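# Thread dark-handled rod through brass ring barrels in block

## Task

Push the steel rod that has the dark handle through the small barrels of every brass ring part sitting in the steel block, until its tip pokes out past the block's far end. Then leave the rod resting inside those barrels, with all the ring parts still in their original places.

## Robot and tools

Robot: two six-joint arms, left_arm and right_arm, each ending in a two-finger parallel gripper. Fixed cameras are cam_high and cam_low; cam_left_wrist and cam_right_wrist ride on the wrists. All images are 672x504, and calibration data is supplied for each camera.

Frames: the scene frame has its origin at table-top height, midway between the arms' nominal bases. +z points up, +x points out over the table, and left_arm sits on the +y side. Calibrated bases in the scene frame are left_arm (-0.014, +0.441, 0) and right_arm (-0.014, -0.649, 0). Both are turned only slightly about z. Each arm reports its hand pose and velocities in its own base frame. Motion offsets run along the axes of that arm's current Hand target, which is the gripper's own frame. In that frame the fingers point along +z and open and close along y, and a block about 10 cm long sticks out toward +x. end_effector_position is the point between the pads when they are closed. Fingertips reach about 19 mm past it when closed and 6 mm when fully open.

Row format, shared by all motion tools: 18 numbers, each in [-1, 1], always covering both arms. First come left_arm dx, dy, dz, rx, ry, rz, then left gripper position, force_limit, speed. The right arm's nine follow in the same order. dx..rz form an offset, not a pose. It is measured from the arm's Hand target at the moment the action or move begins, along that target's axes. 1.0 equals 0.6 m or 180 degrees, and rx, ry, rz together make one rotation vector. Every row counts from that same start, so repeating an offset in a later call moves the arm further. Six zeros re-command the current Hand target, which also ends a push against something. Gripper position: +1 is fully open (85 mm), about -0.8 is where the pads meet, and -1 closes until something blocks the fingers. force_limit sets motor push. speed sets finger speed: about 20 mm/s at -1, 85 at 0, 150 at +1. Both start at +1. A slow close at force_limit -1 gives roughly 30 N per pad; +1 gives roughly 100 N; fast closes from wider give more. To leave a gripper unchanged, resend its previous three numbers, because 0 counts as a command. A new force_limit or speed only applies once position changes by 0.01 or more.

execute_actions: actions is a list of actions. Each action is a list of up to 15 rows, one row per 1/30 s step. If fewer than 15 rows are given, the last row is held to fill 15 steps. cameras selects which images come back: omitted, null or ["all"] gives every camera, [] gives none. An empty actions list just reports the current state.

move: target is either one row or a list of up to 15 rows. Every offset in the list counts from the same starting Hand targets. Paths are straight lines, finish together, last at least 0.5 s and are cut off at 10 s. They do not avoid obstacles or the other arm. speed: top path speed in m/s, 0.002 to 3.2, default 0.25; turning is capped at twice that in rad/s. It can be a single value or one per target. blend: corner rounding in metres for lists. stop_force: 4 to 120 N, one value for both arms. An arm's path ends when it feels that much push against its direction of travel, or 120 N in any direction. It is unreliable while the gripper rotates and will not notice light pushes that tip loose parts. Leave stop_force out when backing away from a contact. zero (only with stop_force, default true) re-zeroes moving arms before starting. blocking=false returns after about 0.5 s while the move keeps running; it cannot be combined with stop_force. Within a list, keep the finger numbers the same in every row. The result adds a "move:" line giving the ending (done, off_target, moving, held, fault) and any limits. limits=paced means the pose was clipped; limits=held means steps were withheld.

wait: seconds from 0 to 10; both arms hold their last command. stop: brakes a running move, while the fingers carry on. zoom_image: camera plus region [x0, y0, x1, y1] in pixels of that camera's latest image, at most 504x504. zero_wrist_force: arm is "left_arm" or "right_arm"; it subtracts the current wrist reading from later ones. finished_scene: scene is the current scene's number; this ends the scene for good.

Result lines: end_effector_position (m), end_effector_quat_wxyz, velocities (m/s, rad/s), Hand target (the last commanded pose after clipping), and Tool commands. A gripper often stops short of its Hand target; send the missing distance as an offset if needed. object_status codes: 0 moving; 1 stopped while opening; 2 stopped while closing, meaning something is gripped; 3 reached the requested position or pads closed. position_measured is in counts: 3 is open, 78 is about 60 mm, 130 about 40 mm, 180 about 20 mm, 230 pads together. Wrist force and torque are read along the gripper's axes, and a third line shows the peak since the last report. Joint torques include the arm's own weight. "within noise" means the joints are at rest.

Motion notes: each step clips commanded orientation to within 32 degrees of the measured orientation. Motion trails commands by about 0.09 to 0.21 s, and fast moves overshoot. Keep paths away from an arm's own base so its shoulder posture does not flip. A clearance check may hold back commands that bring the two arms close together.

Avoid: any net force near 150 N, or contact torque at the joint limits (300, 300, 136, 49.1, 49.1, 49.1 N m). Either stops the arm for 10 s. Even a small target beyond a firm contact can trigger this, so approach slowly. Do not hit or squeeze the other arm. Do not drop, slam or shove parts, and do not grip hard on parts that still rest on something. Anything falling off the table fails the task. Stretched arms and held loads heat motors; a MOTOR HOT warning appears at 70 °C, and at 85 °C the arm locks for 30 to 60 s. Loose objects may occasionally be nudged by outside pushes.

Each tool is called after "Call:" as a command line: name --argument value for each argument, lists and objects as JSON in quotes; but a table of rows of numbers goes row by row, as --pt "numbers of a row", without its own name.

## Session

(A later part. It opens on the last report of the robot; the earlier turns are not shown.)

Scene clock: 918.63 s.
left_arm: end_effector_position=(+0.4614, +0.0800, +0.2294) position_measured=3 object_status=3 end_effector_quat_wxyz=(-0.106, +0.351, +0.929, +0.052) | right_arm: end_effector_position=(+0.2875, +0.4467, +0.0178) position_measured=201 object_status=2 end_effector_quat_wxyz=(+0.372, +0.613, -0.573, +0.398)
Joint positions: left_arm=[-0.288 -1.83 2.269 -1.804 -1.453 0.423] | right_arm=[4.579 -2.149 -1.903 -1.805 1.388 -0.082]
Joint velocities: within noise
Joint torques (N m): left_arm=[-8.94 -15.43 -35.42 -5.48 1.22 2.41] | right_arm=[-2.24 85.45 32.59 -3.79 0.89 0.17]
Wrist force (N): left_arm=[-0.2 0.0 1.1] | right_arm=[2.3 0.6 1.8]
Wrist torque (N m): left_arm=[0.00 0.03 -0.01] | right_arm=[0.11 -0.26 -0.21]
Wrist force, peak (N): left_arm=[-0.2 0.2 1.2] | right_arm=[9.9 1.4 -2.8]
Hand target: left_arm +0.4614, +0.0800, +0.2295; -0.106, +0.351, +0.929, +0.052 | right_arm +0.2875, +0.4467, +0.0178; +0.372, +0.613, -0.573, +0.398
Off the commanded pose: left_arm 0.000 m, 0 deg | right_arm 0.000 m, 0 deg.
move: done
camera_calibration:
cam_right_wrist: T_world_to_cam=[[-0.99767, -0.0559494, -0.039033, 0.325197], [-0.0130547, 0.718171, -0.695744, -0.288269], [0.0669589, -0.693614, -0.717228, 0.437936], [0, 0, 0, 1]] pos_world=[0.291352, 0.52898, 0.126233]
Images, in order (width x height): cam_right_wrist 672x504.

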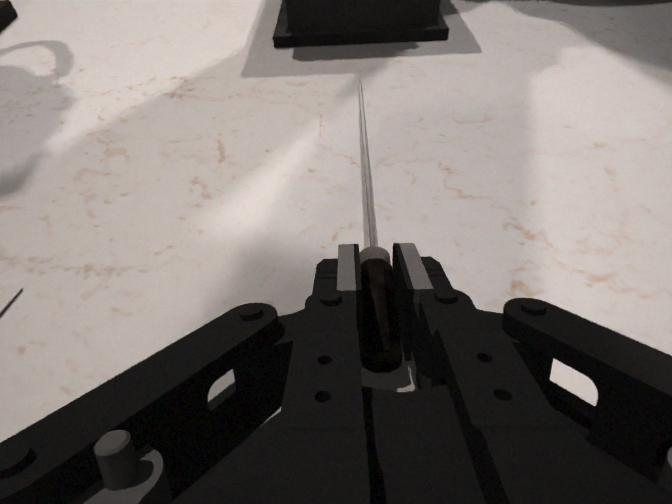

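Call:
move --pt "0 0 0 0 0 0 1 1 1 0.1979 0 -0.0881 0 0 0 -1 -1 -1" --pt "0 0 0 0 0 0 1 1 1 0.1979 0 -0.0881 0 0 0 -0.97 0.2 -1" --speed 0.12 --cameras '["cam_right_wrist"]'

Scene clock: 929.83 s.
left_arm: end_effector_position=(+0.4614, +0.0800, +0.2294) position_measured=3 object_status=3 end_effector_quat_wxyz=(-0.106, +0.351, +0.929, +0.052) | right_arm: end_effector_position=(+0.2874, +0.4467, +0.1478) position_measured=204 object_status=0 end_effector_quat_wxyz=(+0.372, +0.613, -0.573, +0.398)
Joint positions: left_arm=[-0.288 -1.83 2.269 -1.804 -1.453 0.423] | right_arm=[4.58 -1.988 -1.854 -2.015 1.388 -0.082]
Joint velocities: within noise
Joint torques (N m): left_arm=[-9.04 -14.54 -35.38 -5.61 1.27 2.45] | right_arm=[7.57 82.55 40.87 -4.51 2.93 1.26]
Wrist force (N): left_arm=[0.0 -0.4 0.5] | right_arm=[2.1 1.0 1.6]
Wrist torque (N m): left_arm=[-0.07 0.00 -0.01] | right_arm=[0.17 -0.26 -0.12]
Wrist force, peak (N): left_arm=[-0.2 0.3 1.3] | right_arm=[3.9 0.9 0.8]
Hand target: left_arm +0.4614, +0.0800, +0.2295; -0.106, +0.351, +0.929, +0.052 | right_arm +0.2874, +0.4467, +0.1478; +0.372, +0.613, -0.573, +0.398
Off the commanded pose: left_arm 0.000 m, 0 deg | right_arm 0.000 m, 0 deg.
move: done
camera_calibration:
cam_right_wrist: T_world_to_cam=[[-0.99767, -0.0559547, -0.0390279, 0.330169], [-0.013062, 0.718171, -0.695744, -0.197891], [0.0669589, -0.693614, -0.717228, 0.531111], [0, 0, 0, 1]] pos_world=[0.291252, 0.52898, 0.256133]
Images, in order (width x height): cam_right_wrist 672x504.

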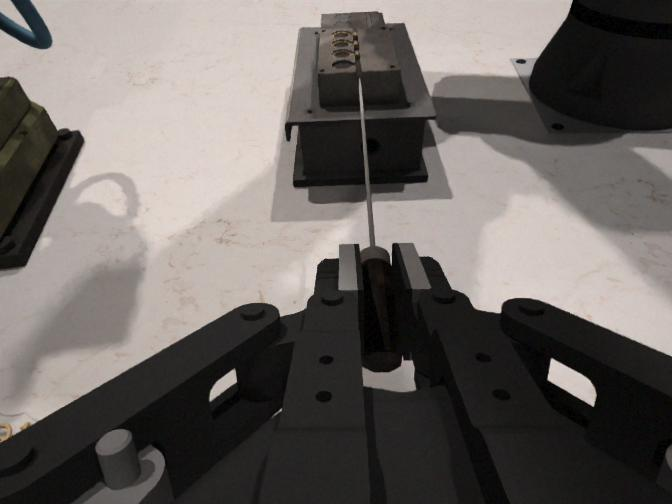

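Call:
zoom_image --camera "cam_right_wrist" --region '[285, 5, 445, 125]'

Scaled by 3.150.

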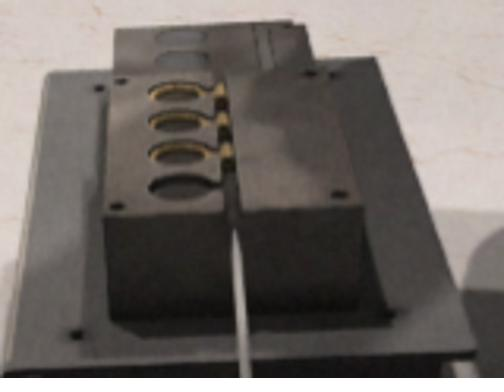

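Call:
move --target '[0,0,0,0,0,0,1,1,1,0.0179,0.0018,0.1017,0,0,0,-0.97,0.2,-1]' --speed 0.1 --cameras '["cam_right_wrist"]'

Call:
zoom_image --camera "cam_right_wrist" --region '[290, 0, 430, 110]'

Scene clock: 1005.30 s.
left_arm: end_effector_position=(+0.4614, +0.0800, +0.2294) position_measured=3 object_status=3 end_effector_quat_wxyz=(-0.106, +0.351, +0.929, +0.052) | right_arm: end_effector_position=(+0.2904, +0.3867, +0.1328) position_measured=204 object_status=2 end_effector_quat_wxyz=(+0.372, +0.613, -0.573, +0.398)
Joint positions: left_arm=[-0.288 -1.83 2.269 -1.804 -1.453 0.423] | right_arm=[4.564 -1.933 -1.974 -1.948 1.374 -0.089]
Joint velocities: within noise
Joint torques (N m): left_arm=[-9.01 -13.69 -35.62 -5.37 1.25 2.38] | right_arm=[-9.1 76.53 26.4 3.4 -2.32 -2.35]
Wrist force (N): left_arm=[-0.1 0.4 0.3] | right_arm=[2.2 0.4 1.7]
Wrist torque (N m): left_arm=[0.06 0.01 -0.01] | right_arm=[0.12 -0.30 -0.15]
Wrist force, peak (N): left_arm=[0.5 0.6 0.9] | right_arm=[2.5 1.0 2.9]
Hand target: left_arm +0.4614, +0.0800, +0.2295; -0.106, +0.351, +0.929, +0.052 | right_arm +0.2904, +0.3867, +0.1328; +0.372, +0.613, -0.573, +0.398
Off the commanded pose: left_arm 0.000 m, 0 deg | right_arm 0.000 m, 0 deg.
move: done
camera_calibration:
cam_right_wrist: T_world_to_cam=[[-0.99767, -0.0559494, -0.039033, 0.329218], [-0.0130547, 0.718171, -0.695744, -0.1652], [0.0669589, -0.693614, -0.717228, 0.478535], [0, 0, 0, 1]] pos_world=[0.294252, 0.46898, 0.241133]
Images, in order (width x height): cam_right_wrist 672x504.

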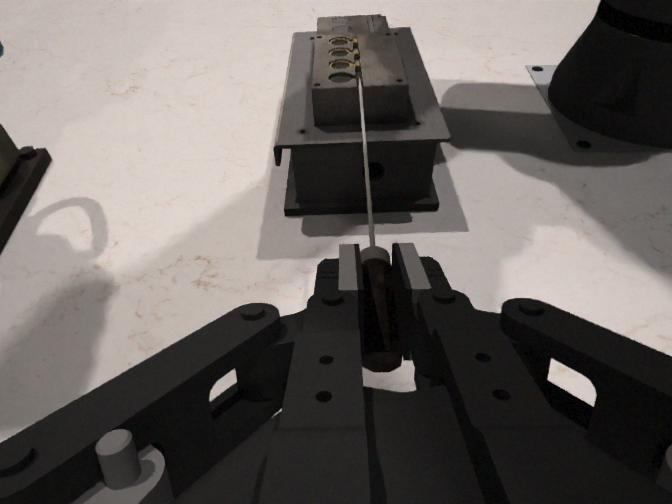

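Scaled by 3.600.

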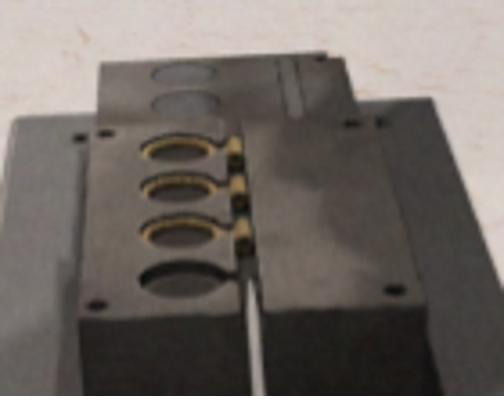

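Call:
execute_actions --actions '[]' --cameras '["cam_low", "cam_high"]'

Call:
zoom_image --camera "cam_low" --region '[190, 20, 350, 120]'

Call:
zoom_image --camera "cam_high" --region '[200, 90, 360, 190]'

Scene clock: 1126.90 s.
left_arm: end_effector_position=(+0.4614, +0.0800, +0.2294) position_measured=3 object_status=3 end_effector_quat_wxyz=(-0.106, +0.351, +0.929, +0.052) | right_arm: end_effector_position=(+0.2904, +0.3867, +0.1328) position_measured=204 object_status=2 end_effector_quat_wxyz=(+0.372, +0.613, -0.573, +0.398)
Joint positions: left_arm=[-0.288 -1.83 2.269 -1.804 -1.453 0.423] | right_arm=[4.563 -1.933 -1.975 -1.948 1.374 -0.089]
Joint velocities: within noise
Joint torques (N m): left_arm=[-10 -14.6 -36.47 -5.44 1.19 2.29] | right_arm=[-7.75 74.48 31.45 0.74 -2.01 -2.22]
Wrist force (N): left_arm=[-0.2 0.1 0.3] | right_arm=[2.2 0.6 1.8]
Wrist torque (N m): left_arm=[0.02 0.03 0.00] | right_arm=[0.14 -0.28 -0.15]
Wrist force, peak (N): left_arm=[0.2 0.4 1.2] | right_arm=[2.2 0.7 2.3]
Hand target: left_arm +0.4614, +0.0800, +0.2295; -0.106, +0.351, +0.929, +0.052 | right_arm +0.2904, +0.3867, +0.1328; +0.372, +0.613, -0.573, +0.398
Tool commands: left_gripper/position=+1.0 left_gripper/force_limit=+1.0 left_gripper/speed=+1.0 right_gripper/position=-0.97 right_gripper/force_limit=+0.2 right_gripper/speed=-1.0
Off the commanded pose: left_arm 0.000 m, 0 deg | right_arm 0.000 m, 0 deg.
Images, in order (width x height): cam_high 672x504, cam_low 672x504.

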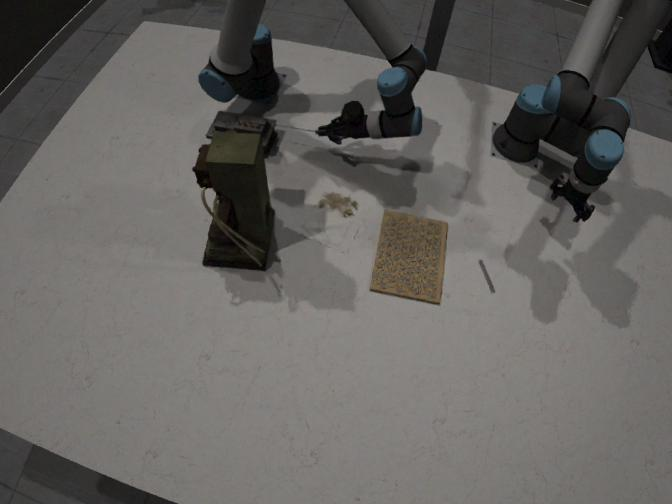

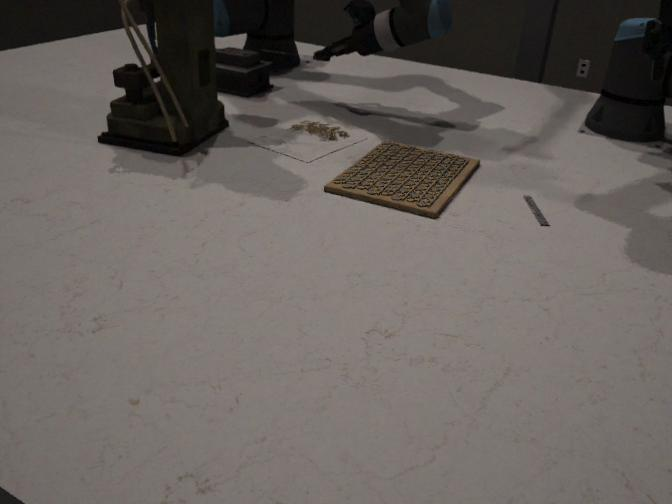

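Scaled by 3.150.

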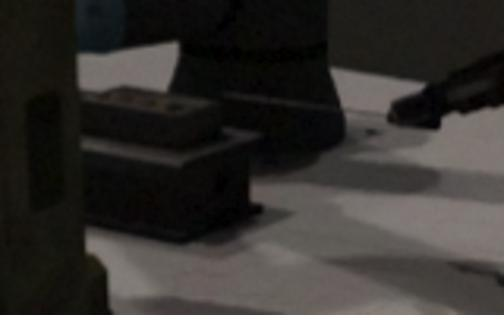

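Scaled by 3.150.

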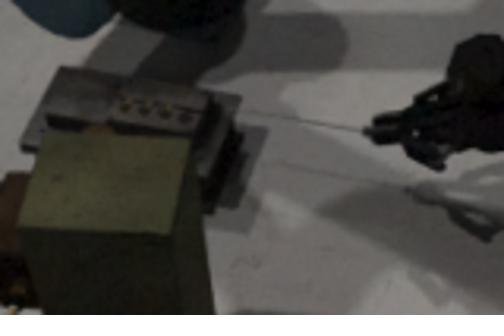

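Call:
zoom_image --camera "cam_low" --region '[214, 36, 324, 86]'

Scaled by 4.582.

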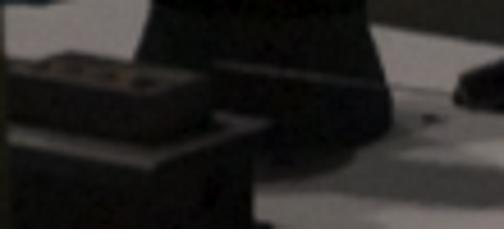

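Call:
move --target '[0,0,0,0,0,0,1,1,1,0.0066,0.0014,0.0517,0,0,0,-0.97,0.2,-1]' --speed 0.03 --stop_force 6 --cameras '["cam_right_wrist"]'

Call:
zoom_image --camera "cam_right_wrist" --region '[300, 20, 420, 130]'

Scene clock: 1213.07 s.
left_arm: end_effector_position=(+0.4614, +0.0800, +0.2294) position_measured=3 object_status=3 end_effector_quat_wxyz=(-0.106, +0.351, +0.929, +0.052) | right_arm: end_effector_position=(+0.2915, +0.3567, +0.1238) position_measured=204 object_status=2 end_effector_quat_wxyz=(+0.372, +0.613, -0.573, +0.398)
Joint positions: left_arm=[-0.288 -1.83 2.269 -1.804 -1.453 0.423] | right_arm=[4.555 -1.909 -2.034 -1.912 1.366 -0.092]
Joint velocities: within noise
Joint torques (N m): left_arm=[-10.17 -13.63 -36.75 -5.28 1.26 2.42] | right_arm=[-7.89 72.55 26.16 2.89 -2.28 -2.32]
Wrist force (N): left_arm=[0.1 -0.2 0.6] | right_arm=[2.2 0.7 1.9]
Wrist torque (N m): left_arm=[-0.03 -0.02 -0.01] | right_arm=[0.17 -0.32 -0.16]
Wrist force, peak (N): left_arm=[0.3 0.2 1.1] | right_arm=[2.4 0.8 2.2]
Hand target: left_arm +0.4614, +0.0800, +0.2295; -0.106, +0.351, +0.929, +0.052 | right_arm +0.2915, +0.3567, +0.1238; +0.372, +0.613, -0.573, +0.398
Off the commanded pose: left_arm 0.000 m, 0 deg | right_arm 0.000 m, 0 deg.
move: done
camera_calibration:
cam_right_wrist: T_world_to_cam=[[-0.99767, -0.0559494, -0.039033, 0.328385], [-0.0130547, 0.718171, -0.695744, -0.149901], [0.0669589, -0.693614, -0.717228, 0.451191], [0, 0, 0, 1]] pos_world=[0.295452, 0.43898, 0.232133]
Images, in order (width x height): cam_right_wrist 672x504.

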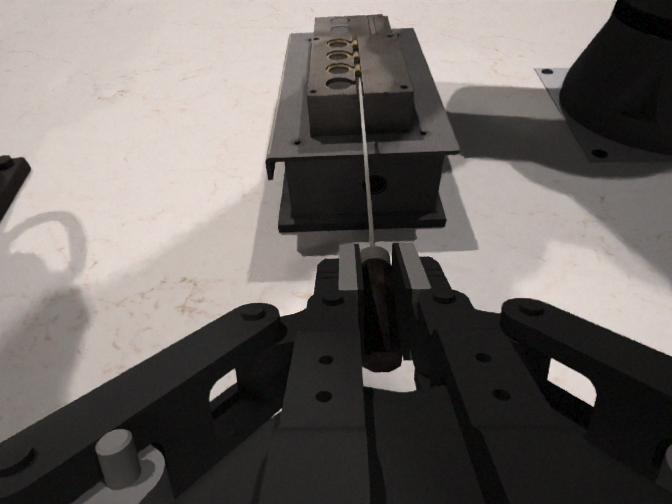

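Scaled by 4.200.

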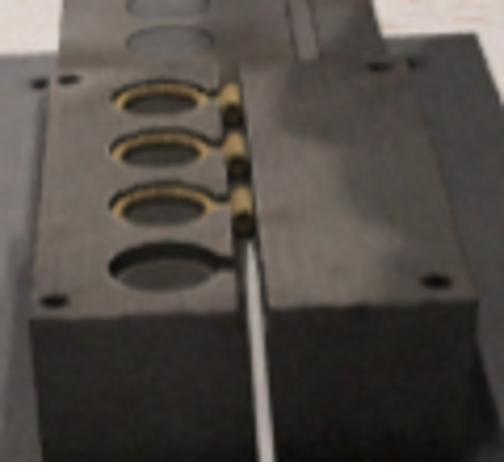

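Call:
zoom_image --camera "cam_right_wrist" --region '[335, 35, 385, 105]'

Scaled by 7.200.

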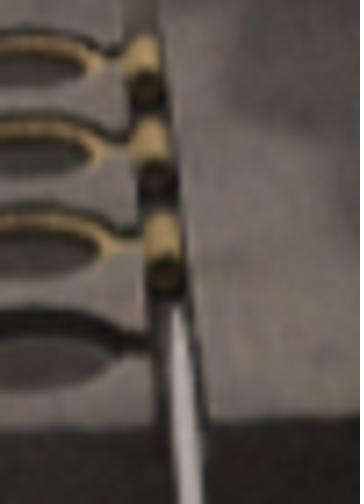

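Call:
move --pt "0 0 0 0 0 0 1 1 1 -0.0085 0 0.0038 0 0 0 -0.97 0.2 -1" --pt "0 0 0 0 0 0 1 1 1 0.0023 0.0002 0.0282 0 0 0 -0.97 0.2 -1" --speed 0.012 --stop_force 4 --cameras '["cam_right_wrist"]'

Call:
zoom_image --camera "cam_right_wrist" --region '[335, 35, 385, 105]'

Scene clock: 1283.17 s.
left_arm: end_effector_position=(+0.4614, +0.0800, +0.2294) position_measured=3 object_status=3 end_effector_quat_wxyz=(-0.106, +0.351, +0.929, +0.052) | right_arm: end_effector_position=(+0.2925, +0.3407, +0.1182) position_measured=204 object_status=2 end_effector_quat_wxyz=(+0.372, +0.613, -0.573, +0.398)
Joint positions: left_arm=[-0.288 -1.83 2.269 -1.804 -1.453 0.423] | right_arm=[4.549 -1.898 -2.065 -1.892 1.361 -0.095]
Joint velocities: within noise
Joint torques (N m): left_arm=[-9.36 -15.32 -36.94 -5.54 1.3 2.23] | right_arm=[-7.52 70.66 25.78 2.86 -2.21 -2.21]
Wrist force (N): left_arm=[-0.4 -0.1 0.7] | right_arm=[2.3 0.5 1.7]
Wrist torque (N m): left_arm=[-0.01 0.06 0.00] | right_arm=[0.16 -0.33 -0.16]
Wrist force, peak (N): left_arm=[0.1 0.1 1.3] | right_arm=[2.5 0.6 2.1]
Hand target: left_arm +0.4614, +0.0800, +0.2295; -0.106, +0.351, +0.929, +0.052 | right_arm +0.2925, +0.3407, +0.1182; +0.372, +0.613, -0.573, +0.398
Off the commanded pose: left_arm 0.000 m, 0 deg | right_arm 0.000 m, 0 deg.
move: done
camera_calibration:
cam_right_wrist: T_world_to_cam=[[-0.99767, -0.0559494, -0.039033, 0.32817], [-0.0130547, 0.718171, -0.695744, -0.142294], [0.0669589, -0.693614, -0.717228, 0.436017], [0, 0, 0, 1]] pos_world=[0.296352, 0.42298, 0.226533]
Images, in order (width x height): cam_right_wrist 672x504.

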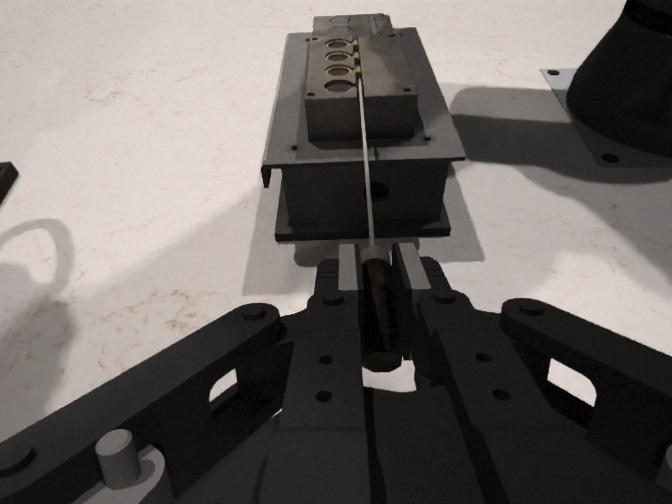

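Scaled by 7.200.

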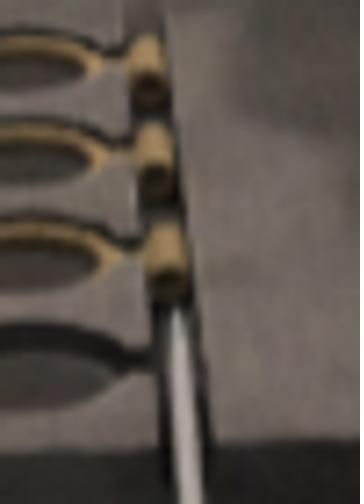

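Call:
move --pt "0 0 0 0 0 0 1 1 1 0.0008 -0.0006 -0.0003 0 0 0 -0.97 0.2 -1" --pt "0 0 0 0 0 0 1 1 1 0.0055 -0.0005 0.0104 0 0 0 -0.97 0.2 -1" --speed 0.006 --stop_force 4 --cameras '["cam_right_wrist"]'

Call:
zoom_image --camera "cam_right_wrist" --region '[335, 35, 385, 105]'

Scene clock: 1314.77 s.
left_arm: end_effector_position=(+0.4614, +0.0800, +0.2294) position_measured=3 object_status=3 end_effector_quat_wxyz=(-0.106, +0.351, +0.929, +0.052) | right_arm: end_effector_position=(+0.2933, +0.3337, +0.1187) position_measured=204 object_status=2 end_effector_quat_wxyz=(+0.372, +0.613, -0.573, +0.398)
Joint positions: left_arm=[-0.288 -1.83 2.269 -1.804 -1.453 0.423] | right_arm=[4.546 -1.889 -2.076 -1.888 1.358 -0.096]
Joint velocities: within noise
Joint torques (N m): left_arm=[-8.69 -14.51 -37.66 -5.43 1.28 2.34] | right_arm=[-7.87 69.91 25.22 2.79 -2.23 -2.29]
Wrist force (N): left_arm=[0.1 0.3 0.6] | right_arm=[2.1 0.6 1.8]
Wrist torque (N m): left_arm=[0.05 -0.02 -0.01] | right_arm=[0.19 -0.29 -0.15]
Wrist force, peak (N): left_arm=[0.1 0.6 1.1] | right_arm=[2.5 0.5 1.9]
Hand target: left_arm +0.4614, +0.0800, +0.2295; -0.106, +0.351, +0.929, +0.052 | right_arm +0.2933, +0.3337, +0.1187; +0.372, +0.613, -0.573, +0.398
Off the commanded pose: left_arm 0.000 m, 0 deg | right_arm 0.000 m, 0 deg.
move: done
camera_calibration:
cam_right_wrist: T_world_to_cam=[[-0.99767, -0.0559494, -0.039033, 0.328596], [-0.0130547, 0.718171, -0.695744, -0.136909], [0.0669589, -0.693614, -0.717228, 0.431466], [0, 0, 0, 1]] pos_world=[0.297152, 0.41598, 0.227033]
Images, in order (width x height): cam_right_wrist 672x504.

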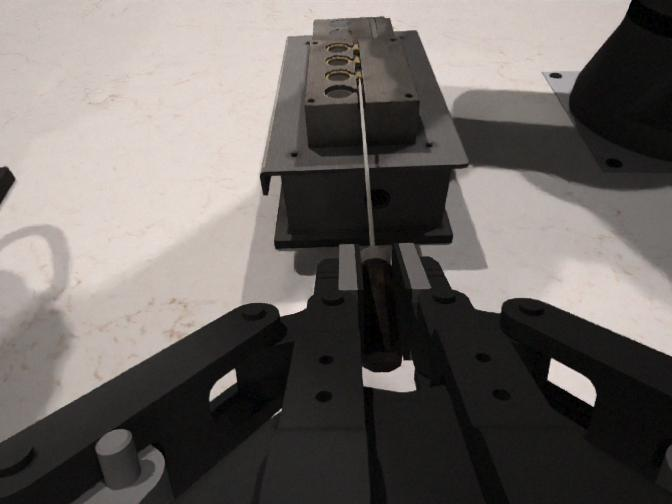

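Scaled by 7.200.

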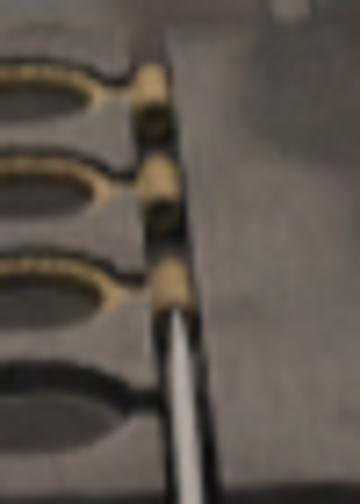

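Call:
zoom_image --camera "cam_right_wrist" --region '[350, 65, 370, 93]'

Scaled by 18.000.

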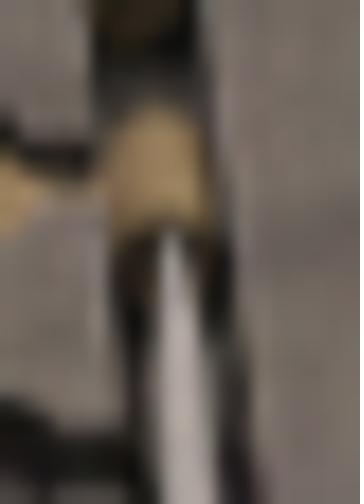

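Call:
move --pt "0 0 0 0 0 0 1 1 1 -0.0014 0 -0.003 0 0 0 -0.97 0.2 -1" --pt "0 0 0 0 0 0 1 1 1 -0.0047 0 -0.0015 0 0 0 -0.97 0.2 -1" --speed 0.008 --stop_force 4 --cameras '["cam_right_wrist"]'

Call:
zoom_image --camera "cam_right_wrist" --region '[344, 60, 374, 102]'

Scene clock: 1374.73 s.
left_arm: end_effector_position=(+0.4614, +0.0800, +0.2294) position_measured=3 object_status=3 end_effector_quat_wxyz=(-0.106, +0.351, +0.929, +0.052) | right_arm: end_effector_position=(+0.2931, +0.3357, +0.1164) position_measured=204 object_status=2 end_effector_quat_wxyz=(+0.372, +0.613, -0.573, +0.398)
Joint positions: left_arm=[-0.288 -1.83 2.269 -1.804 -1.453 0.423] | right_arm=[4.547 -1.895 -2.074 -1.885 1.359 -0.096]
Joint velocities: within noise
Joint torques (N m): left_arm=[-10.34 -15.19 -37.66 -5.46 1.32 2.19] | right_arm=[10.2 35.09 24.96 2.89 3.16 1.8]
Wrist force (N): left_arm=[0.6 0.1 0.7] | right_arm=[2.3 0.1 1.5]
Wrist torque (N m): left_arm=[0.01 -0.11 -0.01] | right_arm=[0.10 -0.32 -0.16]
Wrist force, peak (N): left_arm=[0.3 0.5 1.1] | right_arm=[2.4 0.6 1.9]
Hand target: left_arm +0.4614, +0.0800, +0.2295; -0.106, +0.351, +0.929, +0.052 | right_arm +0.2931, +0.3357, +0.1164; +0.372, +0.613, -0.573, +0.398
Off the commanded pose: left_arm 0.000 m, 0 deg | right_arm 0.000 m, 0 deg.
move: done
camera_calibration:
cam_right_wrist: T_world_to_cam=[[-0.99767, -0.0559494, -0.039033, 0.328522], [-0.0130547, 0.718171, -0.695744, -0.139877], [0.0669589, -0.693614, -0.717228, 0.431282], [0, 0, 0, 1]] pos_world=[0.297052, 0.41798, 0.224833]
Images, in order (width x height): cam_right_wrist 672x504.

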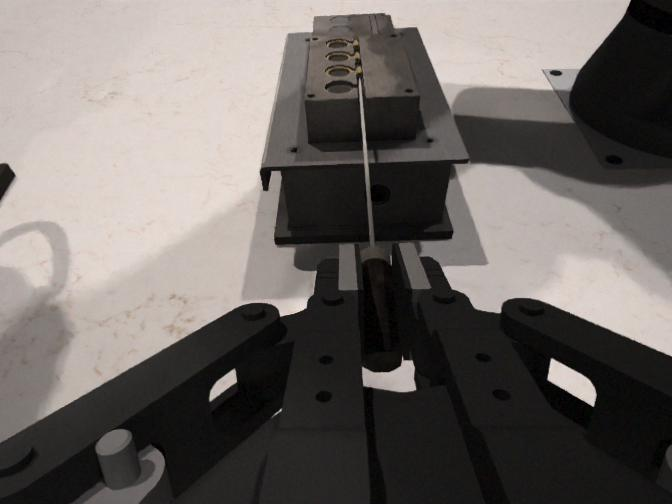

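Scaled by 12.000.

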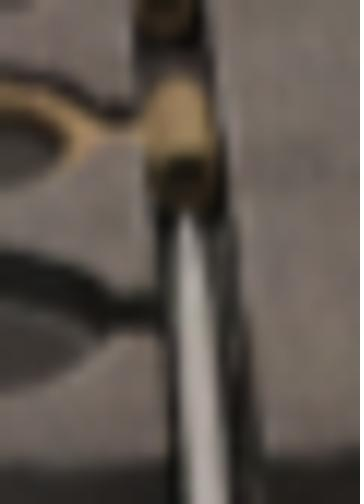

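Call:
move --target '[0,0,0,0,0,0,1,1,1,0.0054,0,0.0122,0,0,0,-0.97,0.2,-1]' --speed 0.006 --stop_force 4 --cameras '["cam_right_wrist"]'

Call:
zoom_image --camera "cam_right_wrist" --region '[344, 60, 374, 102]'

Scene clock: 1394.37 s.
left_arm: end_effector_position=(+0.4614, +0.0800, +0.2294) position_measured=3 object_status=3 end_effector_quat_wxyz=(-0.106, +0.351, +0.929, +0.052) | right_arm: end_effector_position=(+0.2937, +0.3277, +0.1164) position_measured=204 object_status=2 end_effector_quat_wxyz=(+0.372, +0.613, -0.573, +0.398)
Joint positions: left_arm=[-0.288 -1.83 2.269 -1.804 -1.453 0.423] | right_arm=[4.544 -1.885 -2.088 -1.88 1.356 -0.097]
Joint velocities: within noise
Joint torques (N m): left_arm=[-9 -15.45 -38.43 -5.45 1.29 2.37] | right_arm=[-7.82 69.46 25.17 2.94 -2.29 -2.26]
Wrist force (N): left_arm=[-0.3 0.3 1.0] | right_arm=[2.0 0.3 1.7]
Wrist torque (N m): left_arm=[0.06 0.04 -0.01] | right_arm=[0.15 -0.27 -0.15]
Wrist force, peak (N): left_arm=[0.0 -0.1 1.3] | right_arm=[2.4 0.5 2.1]
Hand target: left_arm +0.4614, +0.0800, +0.2295; -0.106, +0.351, +0.929, +0.052 | right_arm +0.2937, +0.3277, +0.1164; +0.372, +0.613, -0.573, +0.398
Off the commanded pose: left_arm 0.000 m, 0 deg | right_arm 0.000 m, 0 deg.
move: done
camera_calibration:
cam_right_wrist: T_world_to_cam=[[-0.99767, -0.0559494, -0.039033, 0.328569], [-0.0130547, 0.718171, -0.695744, -0.134195], [0.0669589, -0.693614, -0.717228, 0.425628], [0, 0, 0, 1]] pos_world=[0.297552, 0.40998, 0.224733]
Images, in order (width x height): cam_right_wrist 672x504.

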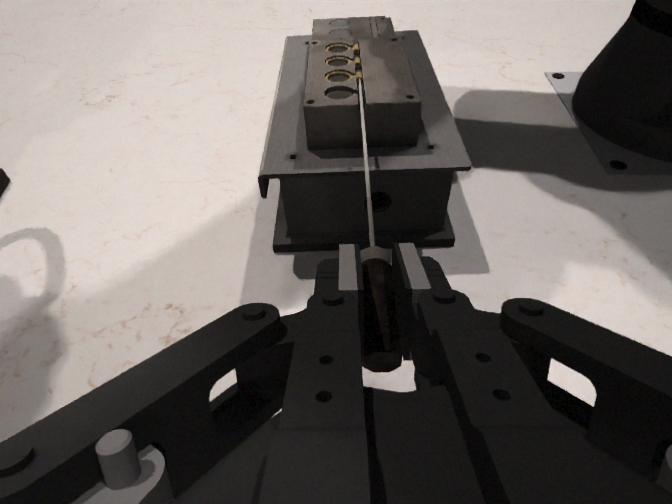

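Scaled by 12.000.

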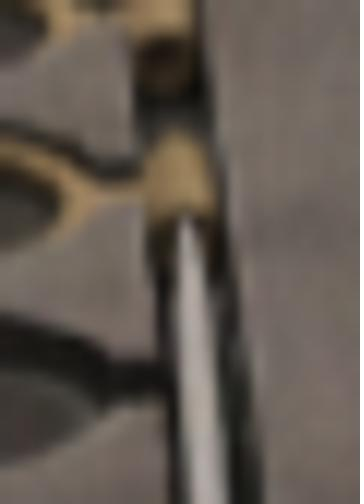

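Call:
execute_actions --actions '[]' --cameras '["cam_high", "cam_low", "cam_right_wrist"]'

Call:
zoom_image --camera "cam_high" --region '[225, 110, 285, 140]'

Call:
zoom_image --camera "cam_low" --region '[214, 36, 294, 76]'

Scene clock: 1414.70 s.
left_arm: end_effector_position=(+0.4614, +0.0800, +0.2294) position_measured=3 object_status=3 end_effector_quat_wxyz=(-0.106, +0.351, +0.929, +0.052) | right_arm: end_effector_position=(+0.2937, +0.3277, +0.1164) position_measured=204 object_status=2 end_effector_quat_wxyz=(+0.372, +0.613, -0.573, +0.398)
Joint positions: left_arm=[-0.288 -1.83 2.269 -1.804 -1.453 0.423] | right_arm=[4.544 -1.885 -2.088 -1.88 1.356 -0.097]
Joint velocities: within noise
Joint torques (N m): left_arm=[-9.37 -14.95 -38.93 -5.47 1.32 2.19] | right_arm=[-6.55 68.84 30 0.69 -2.07 -2.31]
Wrist force (N): left_arm=[0.0 0.0 0.8] | right_arm=[2.2 0.4 1.6]
Wrist torque (N m): left_arm=[0.00 0.00 -0.01] | right_arm=[0.15 -0.30 -0.15]
Wrist force, peak (N): left_arm=[0.3 -0.5 1.1] | right_arm=[2.4 0.6 1.7]
Hand target: left_arm +0.4614, +0.0800, +0.2295; -0.106, +0.351, +0.929, +0.052 | right_arm +0.2937, +0.3277, +0.1164; +0.372, +0.613, -0.573, +0.398
Tool commands: left_gripper/position=+1.0 left_gripper/force_limit=+1.0 left_gripper/speed=+1.0 right_gripper/position=-0.97 right_gripper/force_limit=+0.2 right_gripper/speed=-1.0
Off the commanded pose: left_arm 0.000 m, 0 deg | right_arm 0.000 m, 0 deg.
camera_calibration:
cam_right_wrist: T_world_to_cam=[[-0.99767, -0.0559494, -0.039033, 0.328569], [-0.0130547, 0.718171, -0.695744, -0.134195], [0.0669589, -0.693614, -0.717228, 0.425628], [0, 0, 0, 1]] pos_world=[0.297552, 0.40998, 0.224733]
Images, in order (width x height): cam_high 672x504, cam_low 672x504, cam_right_wrist 672x504.

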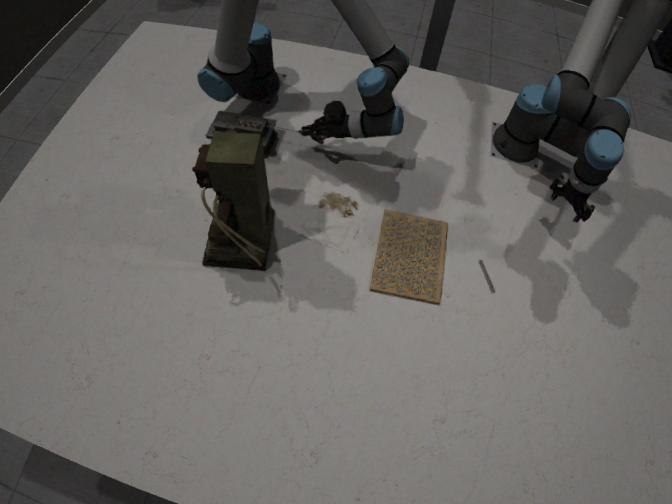

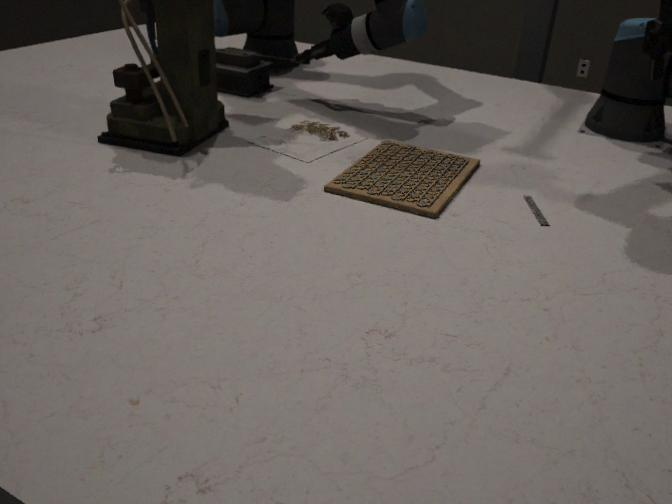

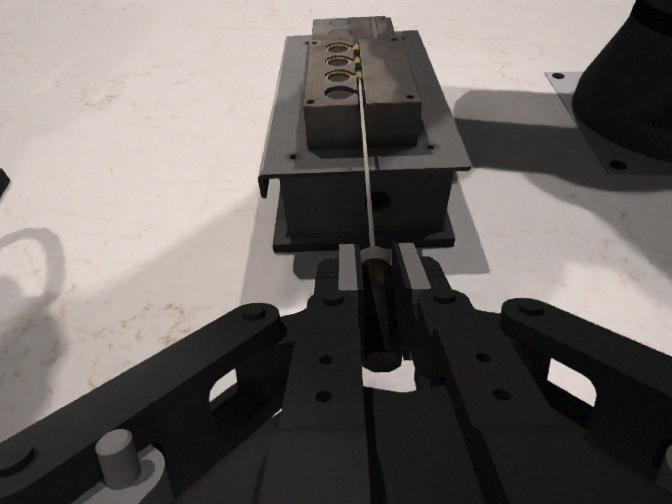

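Scaled by 8.400.

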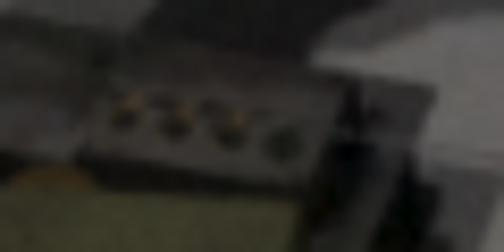

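Scaled by 6.300.

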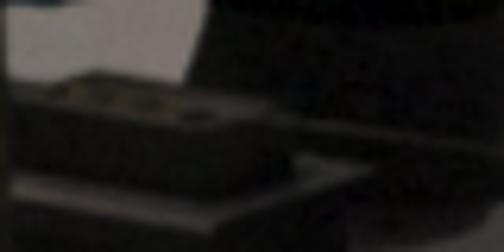

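Call:
move --target '[0,0,0,0,0,0,1,1,1,0.0020,0,0.0046,0,0,0,-0.97,0.2,-1]' --speed 0.006 --stop_force 4 --cameras '["cam_right_wrist"]'

Call:
zoom_image --camera "cam_right_wrist" --region '[344, 60, 374, 102]'

Scene clock: 1442.27 s.
left_arm: end_effector_position=(+0.4614, +0.0800, +0.2294) position_measured=3 object_status=3 end_effector_quat_wxyz=(-0.106, +0.351, +0.929, +0.052) | right_arm: end_effector_position=(+0.2939, +0.3247, +0.1164) position_measured=204 object_status=2 end_effector_quat_wxyz=(+0.372, +0.613, -0.573, +0.398)
Joint positions: left_arm=[-0.288 -1.83 2.269 -1.804 -1.453 0.423] | right_arm=[4.543 -1.882 -2.093 -1.879 1.355 -0.097]
Joint velocities: within noise
Joint torques (N m): left_arm=[-10.08 -14.79 -39.25 -5.44 1.32 2.13] | right_arm=[-8.4 69.66 25.28 2.9 -2.38 -2.3]
Wrist force (N): left_arm=[0.1 0.0 0.5] | right_arm=[1.9 0.5 1.4]
Wrist torque (N m): left_arm=[0.01 -0.03 0.00] | right_arm=[0.18 -0.25 -0.15]
Wrist force, peak (N): left_arm=[-0.2 -0.3 1.3] | right_arm=[2.4 0.6 1.8]
Hand target: left_arm +0.4614, +0.0800, +0.2295; -0.106, +0.351, +0.929, +0.052 | right_arm +0.2939, +0.3247, +0.1164; +0.372, +0.613, -0.573, +0.398
Off the commanded pose: left_arm 0.000 m, 0 deg | right_arm 0.000 m, 0 deg.
move: done
camera_calibration:
cam_right_wrist: T_world_to_cam=[[-0.99767, -0.0559494, -0.039033, 0.328601], [-0.0130547, 0.718171, -0.695744, -0.132038], [0.0669589, -0.693614, -0.717228, 0.423534], [0, 0, 0, 1]] pos_world=[0.297752, 0.40698, 0.224733]
Images, in order (width x height): cam_right_wrist 672x504.

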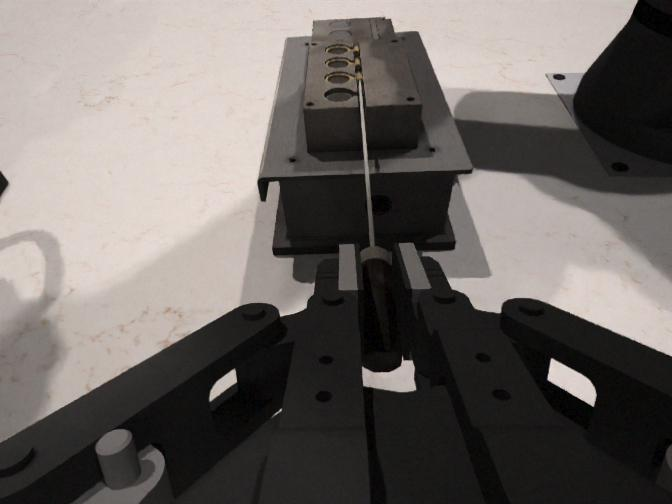

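Scaled by 12.000.

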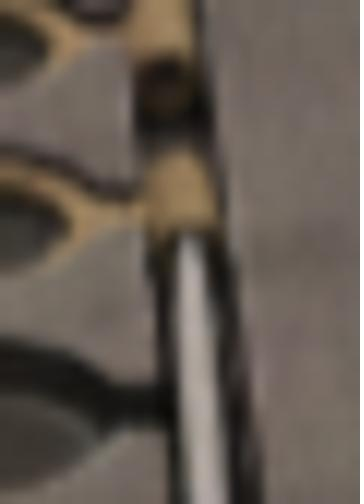

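Call:
zoom_image --camera "cam_right_wrist" --region '[350, 65, 370, 93]'

Scaled by 18.000.

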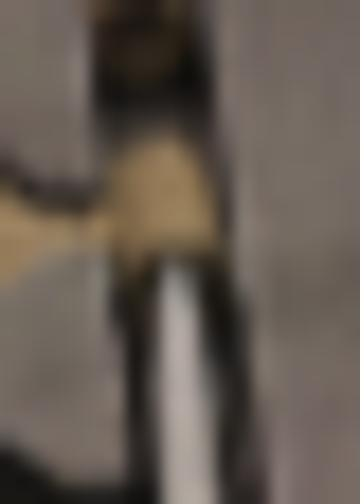

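Call:
move --pt "0 0 0 0 0 0 1 1 1 -0.0006 -0.0005 0.0003 0 0 0 -0.97 0.2 -1" --pt "0 0 0 0 0 0 1 1 1 0.0062 -0.0004 0.0156 0 0 0 -0.97 0.2 -1" --speed 0.008 --stop_force 4 --cameras '["cam_right_wrist"]'

Call:
zoom_image --camera "cam_right_wrist" --region '[344, 60, 374, 102]'

Scene clock: 1469.03 s.
left_arm: end_effector_position=(+0.4614, +0.0800, +0.2294) position_measured=3 object_status=3 end_effector_quat_wxyz=(-0.106, +0.351, +0.929, +0.052) | right_arm: end_effector_position=(+0.2948, +0.3147, +0.1160) position_measured=204 object_status=2 end_effector_quat_wxyz=(+0.372, +0.613, -0.573, +0.398)
Joint positions: left_arm=[-0.288 -1.83 2.269 -1.804 -1.453 0.423] | right_arm=[4.539 -1.871 -2.11 -1.872 1.351 -0.099]
Joint velocities: within noise
Joint torques (N m): left_arm=[-8.72 -14.7 -39.7 -5.38 1.19 2.33] | right_arm=[-7.67 67.13 24.61 3.07 -2.42 -2.27]
Wrist force (N): left_arm=[-0.1 0.0 0.7] | right_arm=[2.0 0.8 1.3]
Wrist torque (N m): left_arm=[0.02 0.02 -0.01] | right_arm=[0.23 -0.25 -0.14]
Wrist force, peak (N): left_arm=[0.4 -0.1 1.2] | right_arm=[2.3 0.6 1.7]
Hand target: left_arm +0.4614, +0.0800, +0.2295; -0.106, +0.351, +0.929, +0.052 | right_arm +0.2948, +0.3147, +0.1160; +0.372, +0.613, -0.573, +0.398
Off the commanded pose: left_arm 0.000 m, 0 deg | right_arm 0.000 m, 0 deg.
move: done
camera_calibration:
cam_right_wrist: T_world_to_cam=[[-0.99767, -0.0559494, -0.039033, 0.328924], [-0.0130547, 0.718171, -0.695744, -0.125123], [0.0669589, -0.693614, -0.717228, 0.416251], [0, 0, 0, 1]] pos_world=[0.298652, 0.39698, 0.224333]
Images, in order (width x height): cam_right_wrist 672x504.

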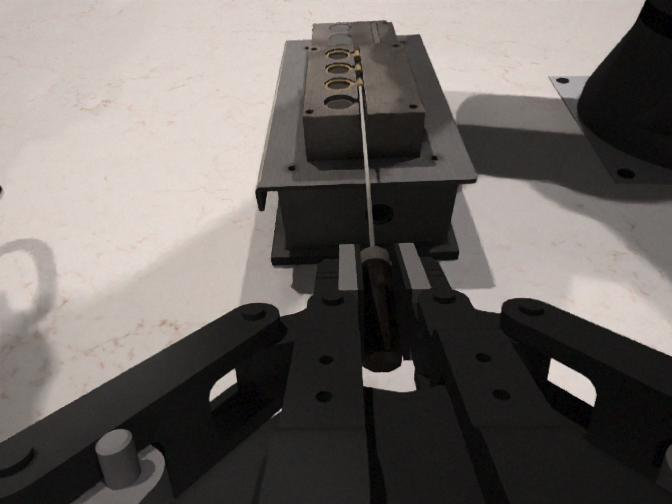

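Scaled by 12.000.

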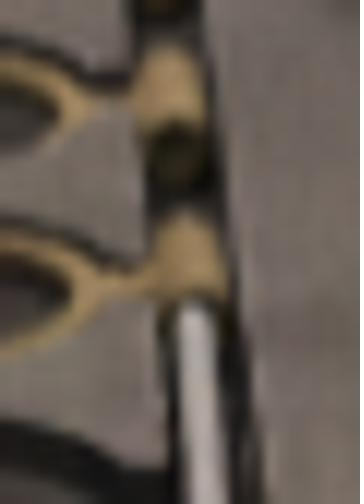

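Call:
move --target '[0,0,0,0,0,0,1,1,1,0.0053,0,0.0123,0,0,0,-0.97,0.2,-1]' --speed 0.008 --stop_force 4 --cameras '["cam_right_wrist"]'

Call:
zoom_image --camera "cam_right_wrist" --region '[344, 60, 374, 102]'

Scene clock: 1483.37 s.
left_arm: end_effector_position=(+0.4614, +0.0800, +0.2294) position_measured=3 object_status=3 end_effector_quat_wxyz=(-0.106, +0.351, +0.929, +0.052) | right_arm: end_effector_position=(+0.2953, +0.3066, +0.1159) position_measured=204 object_status=2 end_effector_quat_wxyz=(+0.372, +0.613, -0.573, +0.398)
Joint positions: left_arm=[-0.288 -1.83 2.269 -1.804 -1.453 0.423] | right_arm=[4.536 -1.862 -2.124 -1.867 1.348 -0.1]
Joint velocities: within noise
Joint torques (N m): left_arm=[-9.35 -14.58 -40.43 -5.44 1.26 2.21] | right_arm=[-7.93 67.37 24.15 2.88 -2.31 -2.18]
Wrist force (N): left_arm=[-0.3 0.4 0.7] | right_arm=[1.9 0.5 1.4]
Wrist torque (N m): left_arm=[0.06 0.04 0.00] | right_arm=[0.19 -0.24 -0.13]
Wrist force, peak (N): left_arm=[-0.1 -0.1 1.2] | right_arm=[2.1 0.5 1.9]
Hand target: left_arm +0.4614, +0.0800, +0.2295; -0.106, +0.351, +0.929, +0.052 | right_arm +0.2953, +0.3067, +0.1159; +0.372, +0.613, -0.573, +0.398
Off the commanded pose: left_arm 0.000 m, 0 deg | right_arm 0.000 m, 0 deg.
move: done
camera_calibration:
cam_right_wrist: T_world_to_cam=[[-0.99767, -0.0559494, -0.039033, 0.329065], [-0.0130547, 0.718171, -0.695744, -0.119367], [0.0669589, -0.693614, -0.717228, 0.410521], [0, 0, 0, 1]] pos_world=[0.299252, 0.38888, 0.224233]
Images, in order (width x height): cam_right_wrist 672x504.

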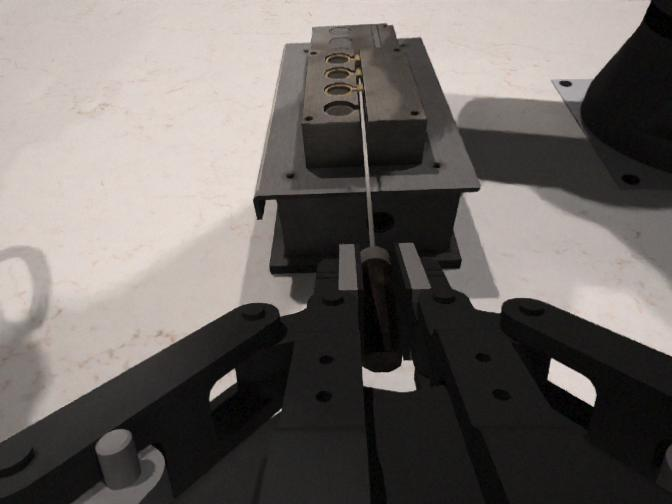

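Scaled by 12.000.

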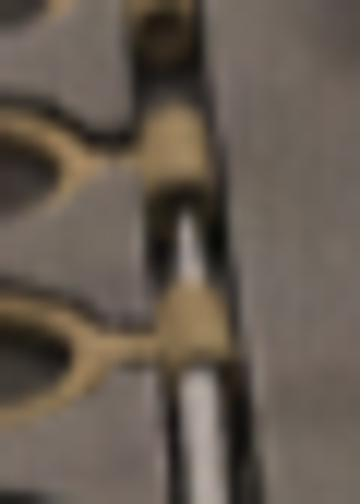

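Call:
move --target '[0,0,0,0,0,0,1,1,1,-0.0006,0.0038,-0.0002,0.0041,0,-0.0018,-0.97,0.2,-1]' --speed 0.01 --cameras '[]'

Call:
move --target '[0,0,0,0,0,0,1,1,1,0.0034,0,0.0076,0,0,0,-0.97,0.2,-1]' --speed 0.008 --stop_force 4 --cameras '["cam_right_wrist"]'

Call:
zoom_image --camera "cam_right_wrist" --region '[344, 60, 374, 102]'

Scene clock: 1510.23 s.
left_arm: end_effector_position=(+0.4614, +0.0800, +0.2294) position_measured=3 object_status=3 end_effector_quat_wxyz=(-0.106, +0.351, +0.929, +0.052) | right_arm: end_effector_position=(+0.2931, +0.3068, +0.1156) position_measured=204 object_status=2 end_effector_quat_wxyz=(+0.369, +0.616, -0.569, +0.401)
Joint positions: left_arm=[-0.288 -1.83 2.269 -1.804 -1.453 0.423] | right_arm=[4.545 -1.859 -2.129 -1.864 1.344 -0.102]
Joint velocities: within noise
Joint torques (N m): left_arm=[-9.5 -14.53 -40.71 -5.53 1.22 2.24] | right_arm=[10.63 67.93 23.54 3.66 -2.46 -2.15]
Wrist force (N): left_arm=[0.0 0.1 0.4] | right_arm=[2.0 0.3 1.4]
Wrist torque (N m): left_arm=[0.02 0.00 -0.01] | right_arm=[0.14 -0.25 -0.13]
Wrist force, peak (N): left_arm=[0.5 0.1 1.3] | right_arm=[2.1 0.6 1.9]
Hand target: left_arm +0.4614, +0.0800, +0.2295; -0.106, +0.351, +0.929, +0.052 | right_arm +0.2930, +0.3068, +0.1156; +0.369, +0.617, -0.569, +0.401
Off the commanded pose: left_arm 0.000 m, 0 deg | right_arm 0.000 m, 0 deg.
move: done
No camera images: "cameras" was empty.

Scene clock: 1511.63 s.
left_arm: end_effector_position=(+0.4614, +0.0800, +0.2294) position_measured=3 object_status=3 end_effector_quat_wxyz=(-0.106, +0.351, +0.929, +0.052) | right_arm: end_effector_position=(+0.2934, +0.3018, +0.1156) position_measured=204 object_status=2 end_effector_quat_wxyz=(+0.369, +0.617, -0.569, +0.401)
Joint positions: left_arm=[-0.288 -1.83 2.269 -1.804 -1.453 0.423] | right_arm=[4.543 -1.853 -2.138 -1.861 1.342 -0.103]
Joint velocities: within noise
Joint torques (N m): left_arm=[-9.82 -14.19 -41.09 -5.4 1.18 2.21] | right_arm=[-8.48 65.99 24.3 3 -2.3 -2.35]
Wrist force (N): left_arm=[0.2 0.1 0.7] | right_arm=[1.9 0.6 1.5]
Wrist torque (N m): left_arm=[0.02 -0.04 0.00] | right_arm=[0.19 -0.23 -0.13]
Wrist force, peak (N): left_arm=[0.2 0.7 1.0] | right_arm=[2.1 0.6 1.8]
Hand target: left_arm +0.4614, +0.0800, +0.2295; -0.106, +0.351, +0.929, +0.052 | right_arm +0.2934, +0.3018, +0.1156; +0.369, +0.617, -0.569, +0.401
Off the commanded pose: left_arm 0.000 m, 0 deg | right_arm 0.000 m, 0 deg.
move: done
camera_calibration:
cam_right_wrist: T_world_to_cam=[[-0.996781, -0.0699623, -0.0391554, 0.330824], [-0.0230607, 0.717931, -0.695732, -0.113122], [0.0767859, -0.69259, -0.717233, 0.403888], [0, 0, 0, 1]] pos_world=[0.296138, 0.384087, 0.223933]
Images, in order (width x height): cam_right_wrist 672x504.

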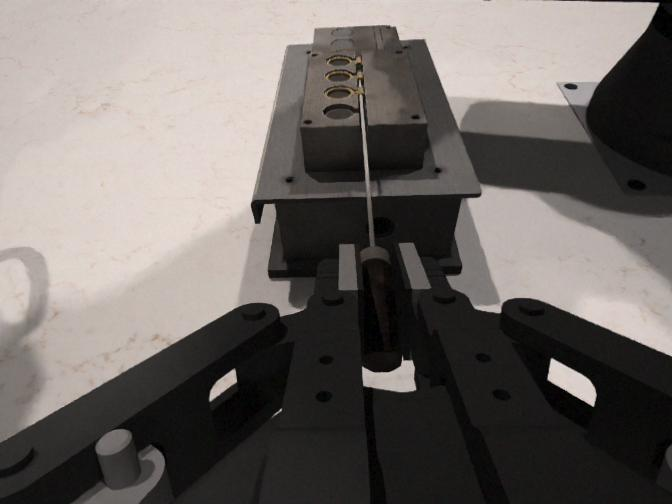

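Scaled by 12.000.

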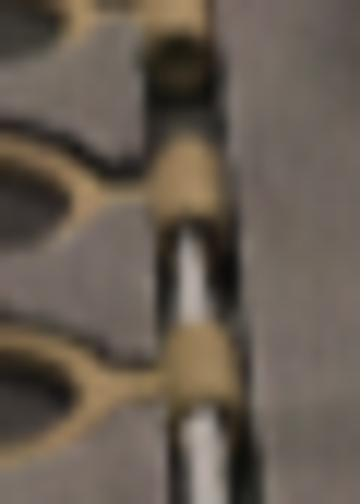

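Call:
zoom_image --camera "cam_right_wrist" --region '[350, 72, 374, 104]'

Scaled by 15.750.

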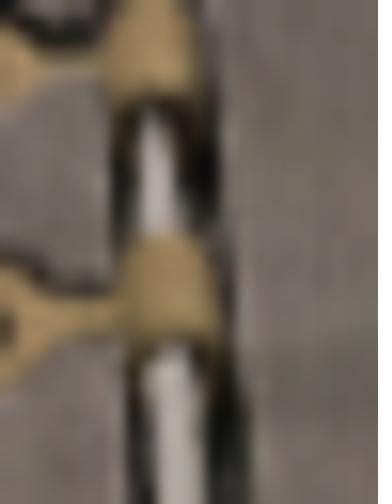

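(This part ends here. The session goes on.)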